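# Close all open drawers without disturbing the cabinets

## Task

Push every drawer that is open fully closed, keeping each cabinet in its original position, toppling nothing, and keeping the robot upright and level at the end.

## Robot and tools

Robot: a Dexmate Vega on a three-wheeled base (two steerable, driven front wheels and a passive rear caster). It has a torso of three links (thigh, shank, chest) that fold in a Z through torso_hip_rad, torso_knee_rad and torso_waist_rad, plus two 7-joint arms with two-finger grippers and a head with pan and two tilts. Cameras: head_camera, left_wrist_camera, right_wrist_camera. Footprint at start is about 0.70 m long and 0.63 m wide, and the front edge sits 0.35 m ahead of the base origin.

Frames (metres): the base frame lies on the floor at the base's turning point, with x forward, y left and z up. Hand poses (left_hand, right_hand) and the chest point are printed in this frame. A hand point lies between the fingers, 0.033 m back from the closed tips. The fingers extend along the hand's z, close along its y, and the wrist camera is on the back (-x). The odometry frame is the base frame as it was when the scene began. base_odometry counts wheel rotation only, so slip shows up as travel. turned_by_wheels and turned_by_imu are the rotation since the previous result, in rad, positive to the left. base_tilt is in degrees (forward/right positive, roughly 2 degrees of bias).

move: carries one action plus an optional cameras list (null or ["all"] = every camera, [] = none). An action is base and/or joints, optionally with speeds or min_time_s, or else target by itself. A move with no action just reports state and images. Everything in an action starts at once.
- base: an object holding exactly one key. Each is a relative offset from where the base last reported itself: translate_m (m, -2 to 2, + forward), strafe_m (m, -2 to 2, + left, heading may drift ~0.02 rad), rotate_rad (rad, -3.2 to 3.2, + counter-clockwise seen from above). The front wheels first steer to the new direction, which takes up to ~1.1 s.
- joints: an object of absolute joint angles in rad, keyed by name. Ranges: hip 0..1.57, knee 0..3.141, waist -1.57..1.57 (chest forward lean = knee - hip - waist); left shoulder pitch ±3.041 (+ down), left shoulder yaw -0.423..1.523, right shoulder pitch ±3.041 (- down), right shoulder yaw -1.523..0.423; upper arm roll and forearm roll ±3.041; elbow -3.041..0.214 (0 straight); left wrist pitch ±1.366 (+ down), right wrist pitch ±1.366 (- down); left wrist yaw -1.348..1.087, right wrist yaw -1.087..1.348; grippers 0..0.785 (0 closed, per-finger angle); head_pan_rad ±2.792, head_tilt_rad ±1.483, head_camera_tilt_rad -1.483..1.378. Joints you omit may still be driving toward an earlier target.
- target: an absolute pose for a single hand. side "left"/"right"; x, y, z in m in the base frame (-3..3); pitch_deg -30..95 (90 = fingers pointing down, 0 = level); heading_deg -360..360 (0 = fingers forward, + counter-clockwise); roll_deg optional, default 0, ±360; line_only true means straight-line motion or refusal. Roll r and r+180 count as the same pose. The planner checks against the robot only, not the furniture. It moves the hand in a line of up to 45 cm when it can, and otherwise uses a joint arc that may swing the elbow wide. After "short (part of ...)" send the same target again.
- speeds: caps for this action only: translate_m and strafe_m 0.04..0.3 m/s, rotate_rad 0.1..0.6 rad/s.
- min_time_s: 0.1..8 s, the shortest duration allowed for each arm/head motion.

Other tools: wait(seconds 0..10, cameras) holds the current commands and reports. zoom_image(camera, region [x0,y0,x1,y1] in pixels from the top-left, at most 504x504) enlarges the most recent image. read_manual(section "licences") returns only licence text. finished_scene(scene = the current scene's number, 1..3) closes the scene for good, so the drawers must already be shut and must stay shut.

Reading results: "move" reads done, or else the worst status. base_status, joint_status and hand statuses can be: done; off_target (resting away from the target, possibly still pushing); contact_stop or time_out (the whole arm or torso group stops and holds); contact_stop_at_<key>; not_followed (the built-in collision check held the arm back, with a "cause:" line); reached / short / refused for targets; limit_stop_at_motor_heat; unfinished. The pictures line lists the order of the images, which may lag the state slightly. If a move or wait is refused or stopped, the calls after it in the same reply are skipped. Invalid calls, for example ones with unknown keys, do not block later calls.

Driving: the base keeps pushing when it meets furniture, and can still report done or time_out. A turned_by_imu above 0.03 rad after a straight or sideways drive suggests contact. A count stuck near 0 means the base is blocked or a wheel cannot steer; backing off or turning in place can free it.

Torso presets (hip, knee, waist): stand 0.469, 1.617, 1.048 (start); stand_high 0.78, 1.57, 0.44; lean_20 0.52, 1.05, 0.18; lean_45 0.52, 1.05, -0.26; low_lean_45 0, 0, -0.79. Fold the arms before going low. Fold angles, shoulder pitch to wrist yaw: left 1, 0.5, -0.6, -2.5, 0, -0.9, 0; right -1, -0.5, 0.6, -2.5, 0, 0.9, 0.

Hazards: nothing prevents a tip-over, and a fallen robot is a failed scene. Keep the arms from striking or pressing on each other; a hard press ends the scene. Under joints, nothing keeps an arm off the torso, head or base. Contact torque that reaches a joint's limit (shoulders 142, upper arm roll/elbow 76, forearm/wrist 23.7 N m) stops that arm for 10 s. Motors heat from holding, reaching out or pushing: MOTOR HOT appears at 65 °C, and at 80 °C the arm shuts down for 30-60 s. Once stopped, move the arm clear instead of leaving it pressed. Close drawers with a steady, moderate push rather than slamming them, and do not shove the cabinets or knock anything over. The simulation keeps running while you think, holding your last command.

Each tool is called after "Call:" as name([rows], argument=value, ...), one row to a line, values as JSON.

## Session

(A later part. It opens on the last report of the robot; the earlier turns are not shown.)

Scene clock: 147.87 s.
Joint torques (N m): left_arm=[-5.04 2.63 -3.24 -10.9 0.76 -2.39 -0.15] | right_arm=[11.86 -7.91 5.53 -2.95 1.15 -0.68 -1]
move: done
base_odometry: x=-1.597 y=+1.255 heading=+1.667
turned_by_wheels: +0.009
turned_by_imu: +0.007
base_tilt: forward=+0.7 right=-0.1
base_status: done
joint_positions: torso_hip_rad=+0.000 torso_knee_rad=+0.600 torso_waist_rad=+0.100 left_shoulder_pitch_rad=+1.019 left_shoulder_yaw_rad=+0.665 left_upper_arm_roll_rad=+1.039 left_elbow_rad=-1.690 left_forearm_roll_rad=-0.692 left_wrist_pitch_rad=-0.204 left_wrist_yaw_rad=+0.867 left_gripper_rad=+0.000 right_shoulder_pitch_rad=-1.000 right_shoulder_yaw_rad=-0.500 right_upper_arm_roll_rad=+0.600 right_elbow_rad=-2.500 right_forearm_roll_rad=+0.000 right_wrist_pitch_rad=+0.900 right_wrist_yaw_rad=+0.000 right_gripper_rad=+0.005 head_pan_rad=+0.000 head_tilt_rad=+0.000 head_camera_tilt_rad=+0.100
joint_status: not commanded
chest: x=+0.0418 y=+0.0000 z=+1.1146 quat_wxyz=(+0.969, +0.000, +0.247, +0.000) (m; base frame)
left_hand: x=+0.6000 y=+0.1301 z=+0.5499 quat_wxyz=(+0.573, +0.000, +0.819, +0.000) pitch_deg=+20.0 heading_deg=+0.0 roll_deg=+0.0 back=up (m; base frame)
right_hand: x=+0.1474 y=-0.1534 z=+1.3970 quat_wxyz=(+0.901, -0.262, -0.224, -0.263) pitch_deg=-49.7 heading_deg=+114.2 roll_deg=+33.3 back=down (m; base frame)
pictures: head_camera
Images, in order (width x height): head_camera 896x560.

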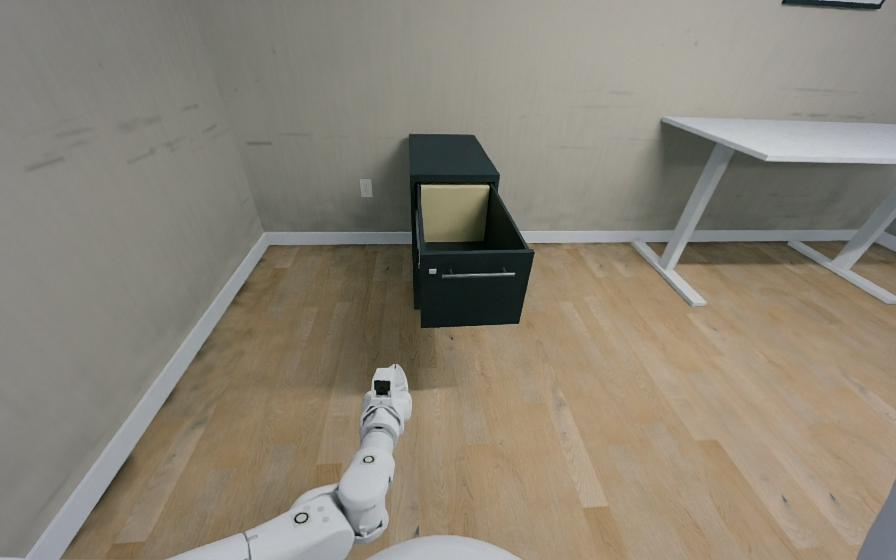

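Call:
move(base={"rotate_rad":0.06}, cameras=[])

Call:
move(base={"strafe_m":-0.245}, cameras=["head_camera"])

Scene clock: 154.37 s.
Joint torques (N m): left_arm=[-4.18 2.45 -3.63 -10.85 1.14 -0.86 -0.34] | right_arm=[11.98 -7.84 5.77 -3.3 1.12 -1.84 -0.92]
move: done
base_odometry: x=-1.596 y=+1.255 heading=+1.726
turned_by_wheels: +0.060
turned_by_imu: +0.059
base_tilt: forward=+0.7 right=-0.1
base_status: done
joint_positions: torso_hip_rad=+0.000 torso_knee_rad=+0.600 torso_waist_rad=+0.100 left_shoulder_pitch_rad=+1.019 left_shoulder_yaw_rad=+0.665 left_upper_arm_roll_rad=+1.039 left_elbow_rad=-1.690 left_forearm_roll_rad=-0.692 left_wrist_pitch_rad=-0.204 left_wrist_yaw_rad=+0.867 left_gripper_rad=+0.000 right_shoulder_pitch_rad=-1.000 right_shoulder_yaw_rad=-0.500 right_upper_arm_roll_rad=+0.600 right_elbow_rad=-2.500 right_forearm_roll_rad=+0.000 right_wrist_pitch_rad=+0.900 right_wrist_yaw_rad=+0.000 right_gripper_rad=+0.005 head_pan_rad=+0.000 head_tilt_rad=+0.000 head_camera_tilt_rad=+0.100
joint_status: not commanded
chest: x=+0.0418 y=+0.0000 z=+1.1146 quat_wxyz=(+0.969, +0.000, +0.247, +0.000) (m; base frame)
left_hand: x=+0.6000 y=+0.1301 z=+0.5499 quat_wxyz=(+0.573, +0.000, +0.819, +0.000) pitch_deg=+20.0 heading_deg=+0.0 roll_deg=+0.0 back=up (m; base frame)
right_hand: x=+0.1474 y=-0.1534 z=+1.3970 quat_wxyz=(+0.901, -0.262, -0.224, -0.263) pitch_deg=-49.7 heading_deg=+114.2 roll_deg=+33.3 back=down (m; base frame)
pictures: none
No camera images: "cameras" was empty.

Scene clock: 157.03 s.
Joint torques (N m): left_arm=[-2.95 -0.25 -4.01 -12.88 0.48 -1.85 -0.16] | right_arm=[12.54 -7.54 5.49 -3.44 1.12 -1.73 -0.9]
move: done
base_odometry: x=-1.355 y=+1.293 heading=+1.723
turned_by_wheels: -0.004
turned_by_imu: -0.001
base_tilt: forward=+0.7 right=+0.0
base_status: done
joint_positions: torso_hip_rad=+0.000 torso_knee_rad=+0.600 torso_waist_rad=+0.100 left_shoulder_pitch_rad=+1.019 left_shoulder_yaw_rad=+0.665 left_upper_arm_roll_rad=+1.039 left_elbow_rad=-1.690 left_forearm_roll_rad=-0.692 left_wrist_pitch_rad=-0.204 left_wrist_yaw_rad=+0.867 left_gripper_rad=+0.000 right_shoulder_pitch_rad=-1.000 right_shoulder_yaw_rad=-0.500 right_upper_arm_roll_rad=+0.600 right_elbow_rad=-2.500 right_forearm_roll_rad=+0.000 right_wrist_pitch_rad=+0.900 right_wrist_yaw_rad=+0.000 right_gripper_rad=+0.005 head_pan_rad=+0.000 head_tilt_rad=+0.000 head_camera_tilt_rad=+0.100
joint_status: not commanded
chest: x=+0.0418 y=+0.0000 z=+1.1146 quat_wxyz=(+0.969, +0.000, +0.247, +0.000) (m; base frame)
left_hand: x=+0.6000 y=+0.1301 z=+0.5499 quat_wxyz=(+0.573, +0.000, +0.819, +0.000) pitch_deg=+20.0 heading_deg=+0.0 roll_deg=+0.0 back=up (m; base frame)
right_hand: x=+0.1474 y=-0.1534 z=+1.3970 quat_wxyz=(+0.901, -0.262, -0.224, -0.263) pitch_deg=-49.7 heading_deg=+114.2 roll_deg=+33.3 back=down (m; base frame)
pictures: head_camera
Images, in order (width x height): head_camera 896x560.

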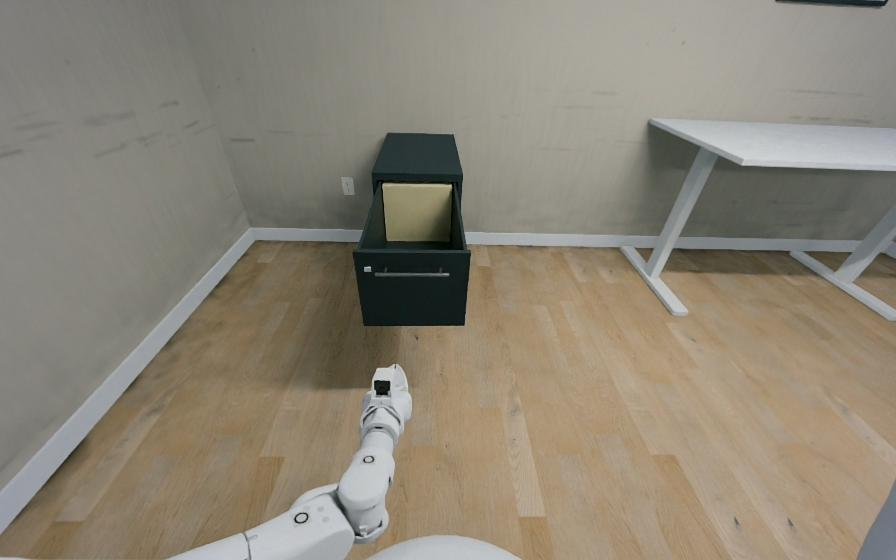

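Call:
move(base={"translate_m":0.28}, cameras=[])

Call:
move(base={"translate_m":0.44}, speeds={"translate_m":0.1}, cameras=["head_camera"])

Scene clock: 165.60 s.
Joint torques (N m): left_arm=[-9.22 1.18 -6.23 -12.35 1.31 -1.7 0.42] | right_arm=[10.81 -7.05 5.75 -2.46 1.2 -1.43 -0.86]
move: done
base_odometry: x=-1.398 y=+1.570 heading=+1.723
turned_by_wheels: +0.000
turned_by_imu: +0.002
base_tilt: forward=+0.7 right=+0.0
base_status: done
joint_positions: torso_hip_rad=+0.000 torso_knee_rad=+0.600 torso_waist_rad=+0.100 left_shoulder_pitch_rad=+1.019 left_shoulder_yaw_rad=+0.665 left_upper_arm_roll_rad=+1.039 left_elbow_rad=-1.690 left_forearm_roll_rad=-0.692 left_wrist_pitch_rad=-0.204 left_wrist_yaw_rad=+0.867 left_gripper_rad=+0.000 right_shoulder_pitch_rad=-1.000 right_shoulder_yaw_rad=-0.500 right_upper_arm_roll_rad=+0.600 right_elbow_rad=-2.500 right_forearm_roll_rad=+0.000 right_wrist_pitch_rad=+0.900 right_wrist_yaw_rad=+0.000 right_gripper_rad=+0.005 head_pan_rad=+0.000 head_tilt_rad=+0.000 head_camera_tilt_rad=+0.100
joint_status: not commanded
chest: x=+0.0419 y=+0.0000 z=+1.1146 quat_wxyz=(+0.969, +0.000, +0.248, +0.000) (m; base frame)
left_hand: x=+0.5998 y=+0.1300 z=+0.5496 quat_wxyz=(+0.573, +0.000, +0.819, +0.000) pitch_deg=+20.0 heading_deg=+0.0 roll_deg=+0.0 back=up (m; base frame)
right_hand: x=+0.1475 y=-0.1534 z=+1.3970 quat_wxyz=(+0.901, -0.262, -0.224, -0.263) pitch_deg=-49.7 heading_deg=+114.2 roll_deg=+33.3 back=down (m; base frame)
pictures: none
No camera images: "cameras" was empty.

Scene clock: 170.87 s.
Joint torques (N m): left_arm=[-12.28 0.96 -8.54 -11.43 0.72 -2.41 -0.35] | right_arm=[10.39 -7.42 5.65 -2.83 1.04 -1.21 -0.87]
move: done
base_odometry: x=-1.467 y=+2.004 heading=+1.724
turned_by_wheels: +0.000
turned_by_imu: +0.001
base_tilt: forward=+0.7 right=+0.0
base_status: done
joint_positions: torso_hip_rad=+0.000 torso_knee_rad=+0.600 torso_waist_rad=+0.100 left_shoulder_pitch_rad=+1.019 left_shoulder_yaw_rad=+0.665 left_upper_arm_roll_rad=+1.039 left_elbow_rad=-1.690 left_forearm_roll_rad=-0.692 left_wrist_pitch_rad=-0.204 left_wrist_yaw_rad=+0.868 left_gripper_rad=+0.000 right_shoulder_pitch_rad=-1.000 right_shoulder_yaw_rad=-0.500 right_upper_arm_roll_rad=+0.600 right_elbow_rad=-2.500 right_forearm_roll_rad=+0.000 right_wrist_pitch_rad=+0.900 right_wrist_yaw_rad=+0.000 right_gripper_rad=+0.005 head_pan_rad=+0.000 head_tilt_rad=+0.000 head_camera_tilt_rad=+0.100
joint_status: not commanded
chest: x=+0.0418 y=+0.0000 z=+1.1146 quat_wxyz=(+0.969, +0.000, +0.247, +0.000) (m; base frame)
left_hand: x=+0.5997 y=+0.1300 z=+0.5496 quat_wxyz=(+0.573, +0.000, +0.819, +0.000) pitch_deg=+20.0 heading_deg=+0.0 roll_deg=+0.0 back=up (m; base frame)
right_hand: x=+0.1474 y=-0.1534 z=+1.3970 quat_wxyz=(+0.901, -0.262, -0.224, -0.263) pitch_deg=-49.7 heading_deg=+114.2 roll_deg=+33.3 back=down (m; base frame)
pictures: head_camera
Images, in order (width x height): head_camera 896x560.

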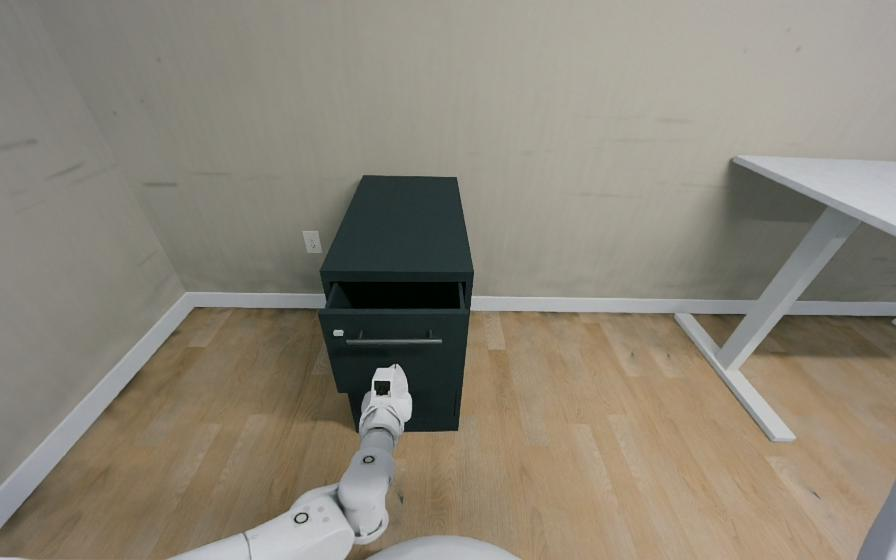

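Call:
move(base={"translate_m":0.13}, speeds={"translate_m":0.08}, cameras=["head_camera"])

Call:
zoom_image(camera="head_camera", region=[290, 270, 500, 480])

Scene clock: 177.10 s.
Joint torques (N m): left_arm=[-26.2 1.46 -24.75 -9.86 1.9 -3.86 -1.01] | right_arm=[12.34 -7.45 5.6 -3.09 1.14 -1.6 -0.93]
move: done
base_odometry: x=-1.487 y=+2.133 heading=+1.724
turned_by_wheels: +0.001
turned_by_imu: +0.002
base_tilt: forward=+0.7 right=-0.1
base_status: done
joint_positions: torso_hip_rad=+0.000 torso_knee_rad=+0.600 torso_waist_rad=+0.100 left_shoulder_pitch_rad=+1.020 left_shoulder_yaw_rad=+0.665 left_upper_arm_roll_rad=+1.040 left_elbow_rad=-1.691 left_forearm_roll_rad=-0.692 left_wrist_pitch_rad=-0.204 left_wrist_yaw_rad=+0.868 left_gripper_rad=+0.000 right_shoulder_pitch_rad=-1.000 right_shoulder_yaw_rad=-0.500 right_upper_arm_roll_rad=+0.600 right_elbow_rad=-2.500 right_forearm_roll_rad=+0.000 right_wrist_pitch_rad=+0.900 right_wrist_yaw_rad=+0.000 right_gripper_rad=+0.005 head_pan_rad=+0.000 head_tilt_rad=+0.000 head_camera_tilt_rad=+0.100
joint_status: not commanded
chest: x=+0.0416 y=+0.0000 z=+1.1146 quat_wxyz=(+0.969, +0.000, +0.247, +0.000) (m; base frame)
left_hand: x=+0.5988 y=+0.1297 z=+0.5489 quat_wxyz=(+0.573, +0.000, +0.820, +0.000) pitch_deg=+20.1 heading_deg=+0.0 roll_deg=+0.0 back=up (m; base frame)
right_hand: x=+0.1471 y=-0.1534 z=+1.3970 quat_wxyz=(+0.901, -0.262, -0.224, -0.263) pitch_deg=-49.7 heading_deg=+114.2 roll_deg=+33.3 back=down (m; base frame)
pictures: head_camera
Images, in order (width x height): head_camera 896x560.

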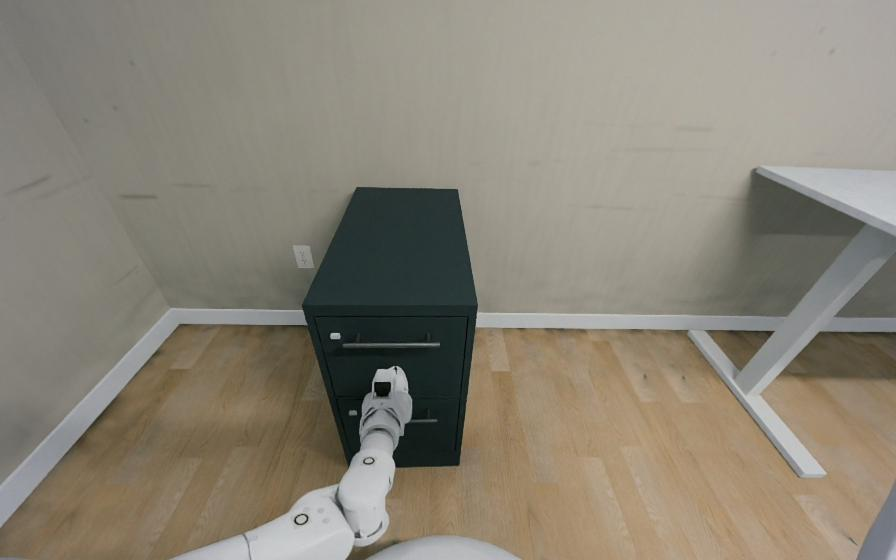

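Scaled by 2.400 from the camera's 896x560 image, which has a finer 960x600 frame.

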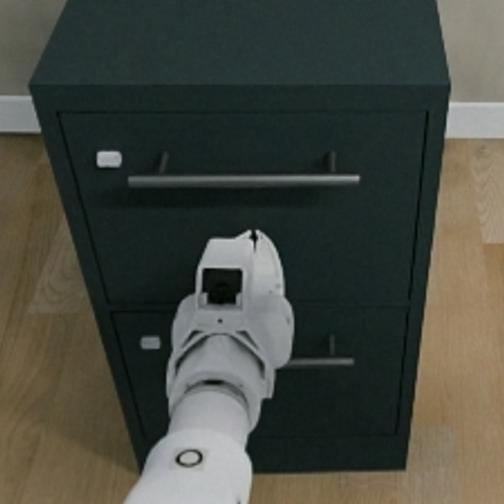

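Call:
move(base={"translate_m":-0.9}, cameras=["head_camera"])

Call:
zoom_image(camera="head_camera", region=[330, 100, 510, 300])

Call:
move(base={"strafe_m":-0.6}, cameras=[])

Call:
move(base={"translate_m":-1.68}, cameras=[])

Call:
move(base={"rotate_rad":1.55}, cameras=["head_camera"])

Scene clock: 193.43 s.
Joint torques (N m): left_arm=[-10.87 0.99 -7.31 -10.73 1.69 -1.31 -0.46] | right_arm=[11.69 -8.82 5.63 -3.12 1.15 -1.4 -0.8]
move: done
base_odometry: x=-1.346 y=+1.244 heading=+1.725
turned_by_wheels: +0.001
turned_by_imu: +0.002
base_tilt: forward=+0.7 right=-0.1
base_status: done
joint_positions: torso_hip_rad=+0.000 torso_knee_rad=+0.600 torso_waist_rad=+0.100 left_shoulder_pitch_rad=+1.019 left_shoulder_yaw_rad=+0.665 left_upper_arm_roll_rad=+1.039 left_elbow_rad=-1.691 left_forearm_roll_rad=-0.692 left_wrist_pitch_rad=-0.204 left_wrist_yaw_rad=+0.868 left_gripper_rad=+0.000 right_shoulder_pitch_rad=-1.000 right_shoulder_yaw_rad=-0.500 right_upper_arm_roll_rad=+0.600 right_elbow_rad=-2.500 right_forearm_roll_rad=+0.000 right_wrist_pitch_rad=+0.900 right_wrist_yaw_rad=+0.000 right_gripper_rad=+0.005 head_pan_rad=+0.000 head_tilt_rad=+0.000 head_camera_tilt_rad=+0.100
joint_status: not commanded
chest: x=+0.0417 y=+0.0000 z=+1.1146 quat_wxyz=(+0.969, +0.000, +0.247, +0.000) (m; base frame)
left_hand: x=+0.5997 y=+0.1300 z=+0.5497 quat_wxyz=(+0.573, +0.000, +0.819, +0.000) pitch_deg=+20.0 heading_deg=+0.0 roll_deg=+0.0 back=up (m; base frame)
right_hand: x=+0.1473 y=-0.1534 z=+1.3970 quat_wxyz=(+0.901, -0.262, -0.224, -0.263) pitch_deg=-49.7 heading_deg=+114.2 roll_deg=+33.3 back=down (m; base frame)
pictures: head_camera
Images, in order (width x height): head_camera 896x560.

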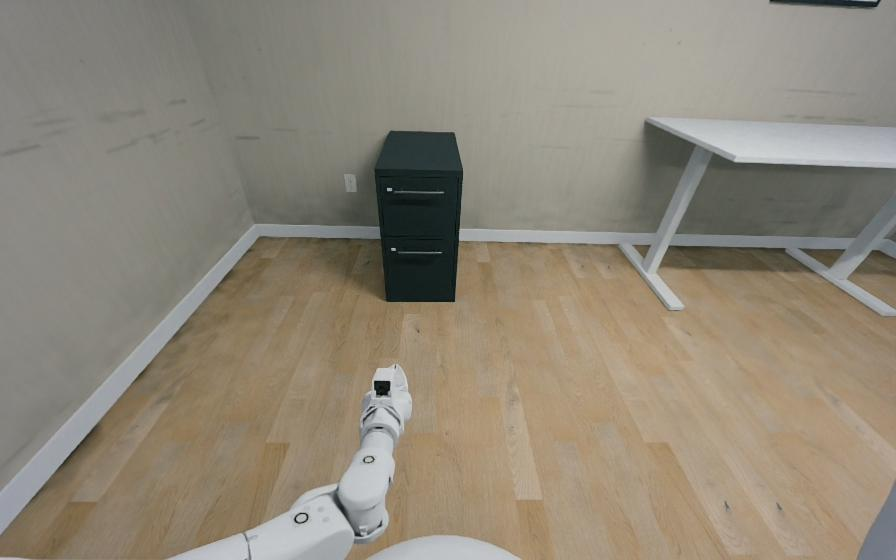

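Scaled by 2.520 from the camera's 896x560 image, which has a finer 960x600 frame.

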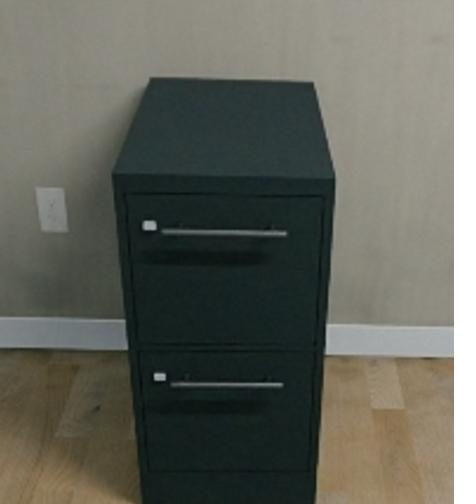

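Scene clock: 197.73 s.
Joint torques (N m): left_arm=[-10.27 4.1 -8.24 -9.02 0.96 -2.03 -0.82] | right_arm=[11.75 -8.02 5.87 -2.62 1.11 -1.82 -0.94]
move: done
base_odometry: x=-0.754 y=+1.337 heading=+1.720
turned_by_wheels: -0.005
turned_by_imu: +0.005
base_tilt: forward=+0.7 right=-0.1
base_status: done
joint_positions: torso_hip_rad=+0.000 torso_knee_rad=+0.600 torso_waist_rad=+0.100 left_shoulder_pitch_rad=+1.019 left_shoulder_yaw_rad=+0.665 left_upper_arm_roll_rad=+1.039 left_elbow_rad=-1.691 left_forearm_roll_rad=-0.692 left_wrist_pitch_rad=-0.204 left_wrist_yaw_rad=+0.868 left_gripper_rad=+0.000 right_shoulder_pitch_rad=-1.000 right_shoulder_yaw_rad=-0.500 right_upper_arm_roll_rad=+0.600 right_elbow_rad=-2.500 right_forearm_roll_rad=+0.000 right_wrist_pitch_rad=+0.900 right_wrist_yaw_rad=+0.000 right_gripper_rad=+0.005 head_pan_rad=+0.000 head_tilt_rad=+0.000 head_camera_tilt_rad=+0.100
joint_status: not commanded
chest: x=+0.0417 y=+0.0000 z=+1.1146 quat_wxyz=(+0.969, +0.000, +0.247, +0.000) (m; base frame)
left_hand: x=+0.5997 y=+0.1300 z=+0.5497 quat_wxyz=(+0.573, +0.000, +0.819, +0.000) pitch_deg=+20.0 heading_deg=+0.0 roll_deg=+0.0 back=up (m; base frame)
right_hand: x=+0.1473 y=-0.1534 z=+1.3970 quat_wxyz=(+0.901, -0.262, -0.224, -0.263) pitch_deg=-49.7 heading_deg=+114.2 roll_deg=+33.3 back=down (m; base frame)
pictures: none
No camera images: "cameras" was empty.

Scene clock: 205.57 s.
Joint torques (N m): left_arm=[-11.47 0.2 -10.5 -11.37 1.85 -2.83 -0.54] | right_arm=[11.78 -8.44 5.59 -2.49 1.07 -1.5 -0.82]
move: done
base_odometry: x=-0.501 y=-0.324 heading=+1.721
turned_by_wheels: +0.000
turned_by_imu: +0.002
base_tilt: forward=+0.7 right=-0.1
base_status: done
joint_positions: torso_hip_rad=+0.000 torso_knee_rad=+0.600 torso_waist_rad=+0.100 left_shoulder_pitch_rad=+1.019 left_shoulder_yaw_rad=+0.665 left_upper_arm_roll_rad=+1.039 left_elbow_rad=-1.691 left_forearm_roll_rad=-0.692 left_wrist_pitch_rad=-0.204 left_wrist_yaw_rad=+0.868 left_gripper_rad=+0.000 right_shoulder_pitch_rad=-1.000 right_shoulder_yaw_rad=-0.500 right_upper_arm_roll_rad=+0.600 right_elbow_rad=-2.500 right_forearm_roll_rad=+0.000 right_wrist_pitch_rad=+0.900 right_wrist_yaw_rad=+0.000 right_gripper_rad=+0.005 head_pan_rad=+0.000 head_tilt_rad=+0.000 head_camera_tilt_rad=+0.100
joint_status: not commanded
chest: x=+0.0418 y=+0.0000 z=+1.1146 quat_wxyz=(+0.969, +0.000, +0.247, +0.000) (m; base frame)
left_hand: x=+0.5997 y=+0.1300 z=+0.5497 quat_wxyz=(+0.573, +0.000, +0.819, +0.000) pitch_deg=+20.0 heading_deg=+0.0 roll_deg=+0.0 back=up (m; base frame)
right_hand: x=+0.1473 y=-0.1534 z=+1.3970 quat_wxyz=(+0.901, -0.262, -0.224, -0.263) pitch_deg=-49.7 heading_deg=+114.2 roll_deg=+33.3 back=down (m; base frame)
pictures: none
No camera images: "cameras" was empty.

Scene clock: 209.70 s.
Joint torques (N m): left_arm=[-9.95 0.86 -9.27 -11.5 1 -3.42 -0.37] | right_arm=[11.94 -7.39 5.57 -3.12 1.1 -1.04 -0.77]
move: done
base_odometry: x=-0.500 y=-0.323 heading=-3.010
turned_by_wheels: +1.552
turned_by_imu: +1.524
base_tilt: forward=+0.6 right=+0.0
base_status: done
joint_positions: torso_hip_rad=+0.000 torso_knee_rad=+0.600 torso_waist_rad=+0.100 left_shoulder_pitch_rad=+1.019 left_shoulder_yaw_rad=+0.665 left_upper_arm_roll_rad=+1.039 left_elbow_rad=-1.691 left_forearm_roll_rad=-0.692 left_wrist_pitch_rad=-0.204 left_wrist_yaw_rad=+0.868 left_gripper_rad=+0.000 right_shoulder_pitch_rad=-1.000 right_shoulder_yaw_rad=-0.500 right_upper_arm_roll_rad=+0.600 right_elbow_rad=-2.500 right_forearm_roll_rad=+0.000 right_wrist_pitch_rad=+0.900 right_wrist_yaw_rad=+0.000 right_gripper_rad=+0.005 head_pan_rad=+0.000 head_tilt_rad=+0.000 head_camera_tilt_rad=+0.100
joint_status: not commanded
chest: x=+0.0418 y=+0.0000 z=+1.1146 quat_wxyz=(+0.969, +0.000, +0.247, +0.000) (m; base frame)
left_hand: x=+0.5997 y=+0.1300 z=+0.5497 quat_wxyz=(+0.573, +0.000, +0.819, +0.000) pitch_deg=+20.0 heading_deg=+0.0 roll_deg=+0.0 back=up (m; base frame)
right_hand: x=+0.1473 y=-0.1534 z=+1.3970 quat_wxyz=(+0.901, -0.262, -0.224, -0.263) pitch_deg=-49.7 heading_deg=+114.2 roll_deg=+33.3 back=down (m; base frame)
pictures: head_camera
Images, in order (width x height): head_camera 896x560.

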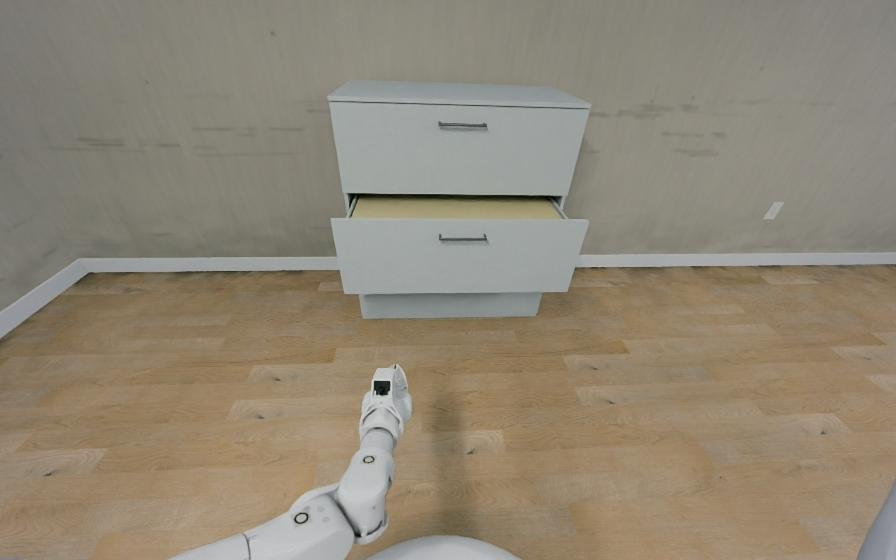

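Call:
move(base={"strafe_m":-0.14}, cameras=[])

Call:
move(base={"translate_m":0.52}, cameras=["head_camera"])

Scene clock: 221.23 s.
Joint torques (N m): left_arm=[-8.46 -0.12 -9.77 -9.69 0.93 -1.96 -0.37] | right_arm=[11.2 -7.44 5.77 -3.58 1.12 -1.7 -0.99]
move: done
base_odometry: x=-0.518 y=-0.185 heading=-3.013
turned_by_wheels: -0.002
turned_by_imu: +0.000
base_tilt: forward=+0.7 right=-0.1
base_status: done
joint_positions: torso_hip_rad=+0.000 torso_knee_rad=+0.600 torso_waist_rad=+0.100 left_shoulder_pitch_rad=+1.019 left_shoulder_yaw_rad=+0.665 left_upper_arm_roll_rad=+1.039 left_elbow_rad=-1.690 left_forearm_roll_rad=-0.692 left_wrist_pitch_rad=-0.204 left_wrist_yaw_rad=+0.868 left_gripper_rad=+0.000 right_shoulder_pitch_rad=-1.000 right_shoulder_yaw_rad=-0.500 right_upper_arm_roll_rad=+0.600 right_elbow_rad=-2.500 right_forearm_roll_rad=+0.000 right_wrist_pitch_rad=+0.900 right_wrist_yaw_rad=+0.000 right_gripper_rad=+0.005 head_pan_rad=+0.000 head_tilt_rad=+0.000 head_camera_tilt_rad=+0.100
joint_status: not commanded
chest: x=+0.0418 y=+0.0000 z=+1.1146 quat_wxyz=(+0.969, +0.000, +0.247, +0.000) (m; base frame)
left_hand: x=+0.5997 y=+0.1300 z=+0.5497 quat_wxyz=(+0.573, +0.000, +0.819, +0.000) pitch_deg=+20.0 heading_deg=+0.0 roll_deg=+0.0 back=up (m; base frame)
right_hand: x=+0.1473 y=-0.1534 z=+1.3970 quat_wxyz=(+0.901, -0.262, -0.224, -0.263) pitch_deg=-49.7 heading_deg=+114.2 roll_deg=+33.3 back=down (m; base frame)
pictures: none
No camera images: "cameras" was empty.

Scene clock: 225.07 s.
Joint torques (N m): left_arm=[-10.73 0.53 -9.02 -9.48 1.46 -1.39 -0.49] | right_arm=[12.6 -7.56 5.71 -2.7 1.13 -1.23 -0.72]
move: done
base_odometry: x=-1.034 y=-0.254 heading=-3.012
turned_by_wheels: +0.000
turned_by_imu: +0.001
base_tilt: forward=+0.6 right=-0.1
base_status: done
joint_positions: torso_hip_rad=+0.000 torso_knee_rad=+0.600 torso_waist_rad=+0.100 left_shoulder_pitch_rad=+1.019 left_shoulder_yaw_rad=+0.665 left_upper_arm_roll_rad=+1.039 left_elbow_rad=-1.690 left_forearm_roll_rad=-0.692 left_wrist_pitch_rad=-0.204 left_wrist_yaw_rad=+0.868 left_gripper_rad=+0.000 right_shoulder_pitch_rad=-1.000 right_shoulder_yaw_rad=-0.500 right_upper_arm_roll_rad=+0.600 right_elbow_rad=-2.500 right_forearm_roll_rad=+0.000 right_wrist_pitch_rad=+0.900 right_wrist_yaw_rad=+0.000 right_gripper_rad=+0.005 head_pan_rad=+0.000 head_tilt_rad=+0.000 head_camera_tilt_rad=+0.100
joint_status: not commanded
chest: x=+0.0418 y=+0.0000 z=+1.1146 quat_wxyz=(+0.969, +0.000, +0.247, +0.000) (m; base frame)
left_hand: x=+0.5998 y=+0.1300 z=+0.5497 quat_wxyz=(+0.573, +0.000, +0.819, +0.000) pitch_deg=+20.0 heading_deg=+0.0 roll_deg=+0.0 back=up (m; base frame)
right_hand: x=+0.1474 y=-0.1534 z=+1.3970 quat_wxyz=(+0.901, -0.262, -0.224, -0.263) pitch_deg=-49.7 heading_deg=+114.2 roll_deg=+33.3 back=down (m; base frame)
pictures: head_camera
Images, in order (width x height): head_camera 896x560.

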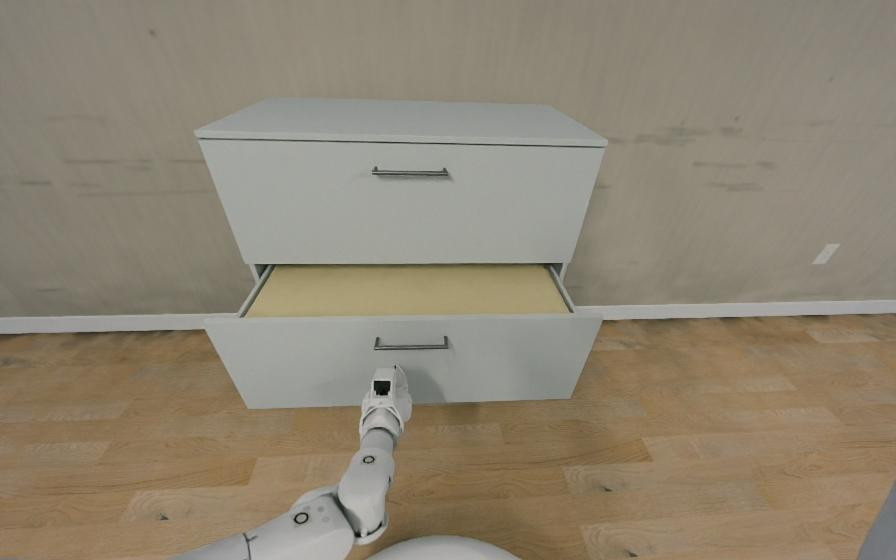

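Call:
move(base={"rotate_rad":0.014}, cameras=[])

Call:
move(base={"translate_m":0.24}, speeds={"translate_m":0.1}, cameras=["head_camera"])

Scene clock: 231.50 s.
Joint torques (N m): left_arm=[-11.3 0.43 -8.46 -10.76 0.61 -1.98 -0.24] | right_arm=[12.84 -8.27 5.37 -3 1.14 -1.24 -0.7]
move: done
base_odometry: x=-1.034 y=-0.253 heading=-2.998
turned_by_wheels: +0.014
turned_by_imu: +0.015
base_tilt: forward=+0.7 right=+0.0
base_status: done
joint_positions: torso_hip_rad=+0.000 torso_knee_rad=+0.600 torso_waist_rad=+0.100 left_shoulder_pitch_rad=+1.019 left_shoulder_yaw_rad=+0.665 left_upper_arm_roll_rad=+1.039 left_elbow_rad=-1.690 left_forearm_roll_rad=-0.692 left_wrist_pitch_rad=-0.204 left_wrist_yaw_rad=+0.868 left_gripper_rad=+0.000 right_shoulder_pitch_rad=-1.000 right_shoulder_yaw_rad=-0.500 right_upper_arm_roll_rad=+0.600 right_elbow_rad=-2.500 right_forearm_roll_rad=+0.000 right_wrist_pitch_rad=+0.900 right_wrist_yaw_rad=+0.000 right_gripper_rad=+0.005 head_pan_rad=+0.000 head_tilt_rad=+0.000 head_camera_tilt_rad=+0.100
joint_status: not commanded
chest: x=+0.0418 y=+0.0000 z=+1.1146 quat_wxyz=(+0.969, +0.000, +0.247, +0.000) (m; base frame)
left_hand: x=+0.5998 y=+0.1300 z=+0.5497 quat_wxyz=(+0.573, +0.000, +0.819, +0.000) pitch_deg=+20.0 heading_deg=+0.0 roll_deg=+0.0 back=up (m; base frame)
right_hand: x=+0.1474 y=-0.1534 z=+1.3970 quat_wxyz=(+0.901, -0.262, -0.224, -0.263) pitch_deg=-49.7 heading_deg=+114.2 roll_deg=+33.3 back=down (m; base frame)
pictures: none
No camera images: "cameras" was empty.

Scene clock: 235.07 s.
Joint torques (N m): left_arm=[-23.29 1.84 -24.38 -11.67 1.57 -3.36 -1.45] | right_arm=[11.93 -7.59 5.85 -3.91 1.24 -1.55 -0.74]
move: done
base_odometry: x=-1.271 y=-0.288 heading=-2.997
turned_by_wheels: +0.001
turned_by_imu: +0.001
base_tilt: forward=+0.6 right=+0.0
base_status: done
joint_positions: torso_hip_rad=+0.000 torso_knee_rad=+0.600 torso_waist_rad=+0.100 left_shoulder_pitch_rad=+1.020 left_shoulder_yaw_rad=+0.665 left_upper_arm_roll_rad=+1.040 left_elbow_rad=-1.690 left_forearm_roll_rad=-0.692 left_wrist_pitch_rad=-0.204 left_wrist_yaw_rad=+0.868 left_gripper_rad=+0.000 right_shoulder_pitch_rad=-1.000 right_shoulder_yaw_rad=-0.500 right_upper_arm_roll_rad=+0.600 right_elbow_rad=-2.500 right_forearm_roll_rad=+0.000 right_wrist_pitch_rad=+0.900 right_wrist_yaw_rad=+0.000 right_gripper_rad=+0.005 head_pan_rad=+0.000 head_tilt_rad=+0.000 head_camera_tilt_rad=+0.100
joint_status: not commanded
chest: x=+0.0416 y=+0.0000 z=+1.1146 quat_wxyz=(+0.969, +0.000, +0.247, +0.000) (m; base frame)
left_hand: x=+0.5988 y=+0.1297 z=+0.5489 quat_wxyz=(+0.573, +0.000, +0.820, +0.000) pitch_deg=+20.1 heading_deg=+0.0 roll_deg=+0.0 back=up (m; base frame)
right_hand: x=+0.1471 y=-0.1534 z=+1.3970 quat_wxyz=(+0.901, -0.262, -0.224, -0.263) pitch_deg=-49.7 heading_deg=+114.2 roll_deg=+33.3 back=down (m; base frame)
pictures: head_camera
Images, in order (width x height): head_camera 896x560.

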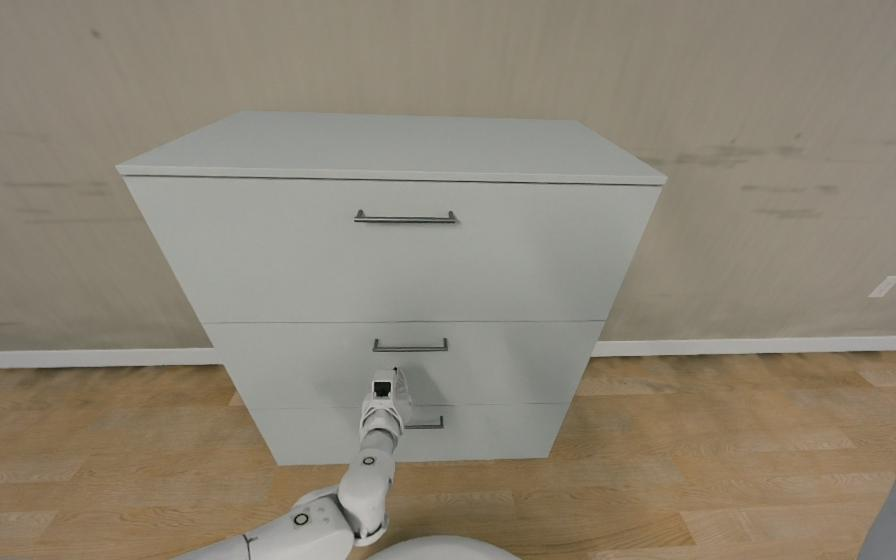

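Call:
move(base={"translate_m": -0.6}, cameras=["head_camera"])

Scene clock: 245.80 s.
Joint torques (N m): left_arm=[-11.91 2.96 -10.36 -11.13 1.52 -1.56 -0.13] | right_arm=[12.03 -7.01 5.62 -3.51 1.17 -1.16 -0.87]
move: done
base_odometry: x=-0.678 y=-0.200 heading=-2.997
turned_by_wheels: +0.001
turned_by_imu: +0.002
base_tilt: forward=+0.7 right=+0.0
base_status: done
joint_positions: torso_hip_rad=+0.000 torso_knee_rad=+0.600 torso_waist_rad=+0.100 left_shoulder_pitch_rad=+1.019 left_shoulder_yaw_rad=+0.665 left_upper_arm_roll_rad=+1.039 left_elbow_rad=-1.691 left_forearm_roll_rad=-0.692 left_wrist_pitch_rad=-0.204 left_wrist_yaw_rad=+0.868 left_gripper_rad=+0.000 right_shoulder_pitch_rad=-1.000 right_shoulder_yaw_rad=-0.500 right_upper_arm_roll_rad=+0.600 right_elbow_rad=-2.500 right_forearm_roll_rad=+0.000 right_wrist_pitch_rad=+0.900 right_wrist_yaw_rad=+0.000 right_gripper_rad=+0.005 head_pan_rad=+0.000 head_tilt_rad=+0.000 head_camera_tilt_rad=+0.100
joint_status: not commanded
chest: x=+0.0417 y=+0.0000 z=+1.1146 quat_wxyz=(+0.969, +0.000, +0.247, +0.000) (m; base frame)
left_hand: x=+0.5997 y=+0.1300 z=+0.5497 quat_wxyz=(+0.573, +0.000, +0.819, +0.000) pitch_deg=+20.0 heading_deg=+0.0 roll_deg=+0.0 back=up (m; base frame)
right_hand: x=+0.1473 y=-0.1534 z=+1.3970 quat_wxyz=(+0.901, -0.262, -0.224, -0.263) pitch_deg=-49.7 heading_deg=+114.2 roll_deg=+33.3 back=down (m; base frame)
pictures: head_camera
Images, in order (width x height): head_camera 896x560.

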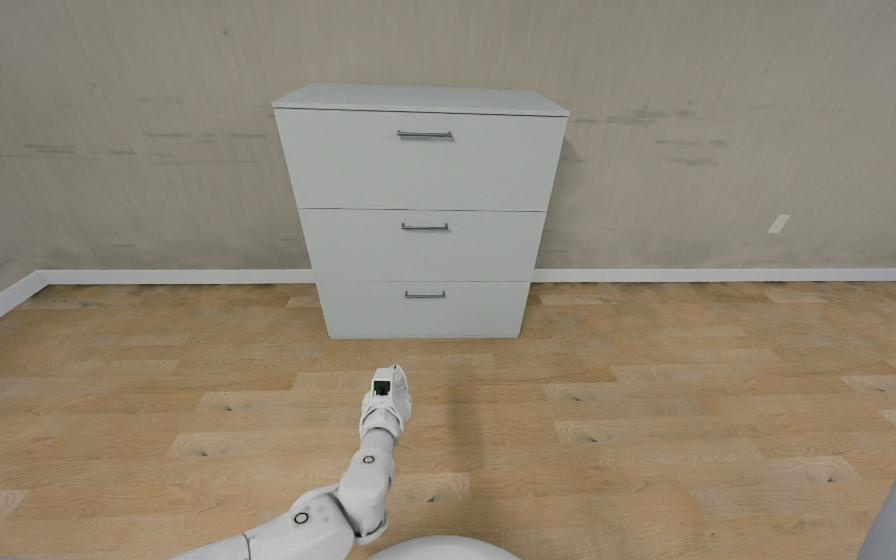

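Call:
zoom_image(camera="head_camera", region=[260, 180, 580, 350])

Scaled by 1.575 from the camera's 896x560 image, which has a finer 960x600 frame.

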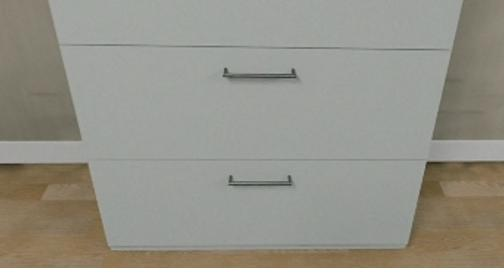

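Call:
zoom_image(camera="head_camera", region=[280, 190, 380, 300])

Call:
zoom_image(camera="head_camera", region=[480, 190, 580, 300])

Scaled by 4.582 from the camera's 896x560 image, which has a finer 960x600 frame.

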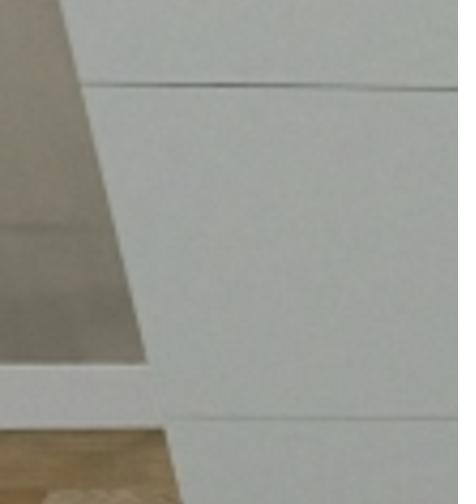

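Scaled by 4.582 from the camera's 896x560 image, which has a finer 960x600 frame.

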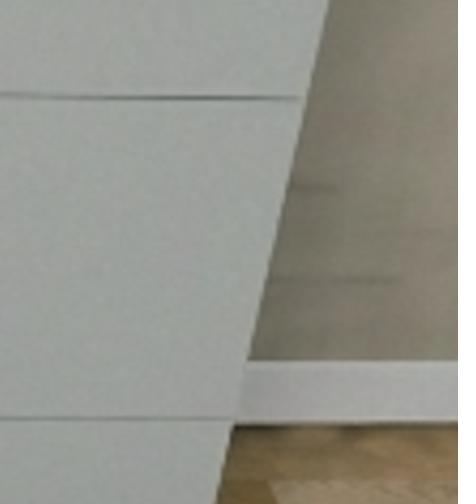

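Flush: the edges line up and both seams are thin.

Call:
finished_scene(scene=3)

The scene is finished: the task was done.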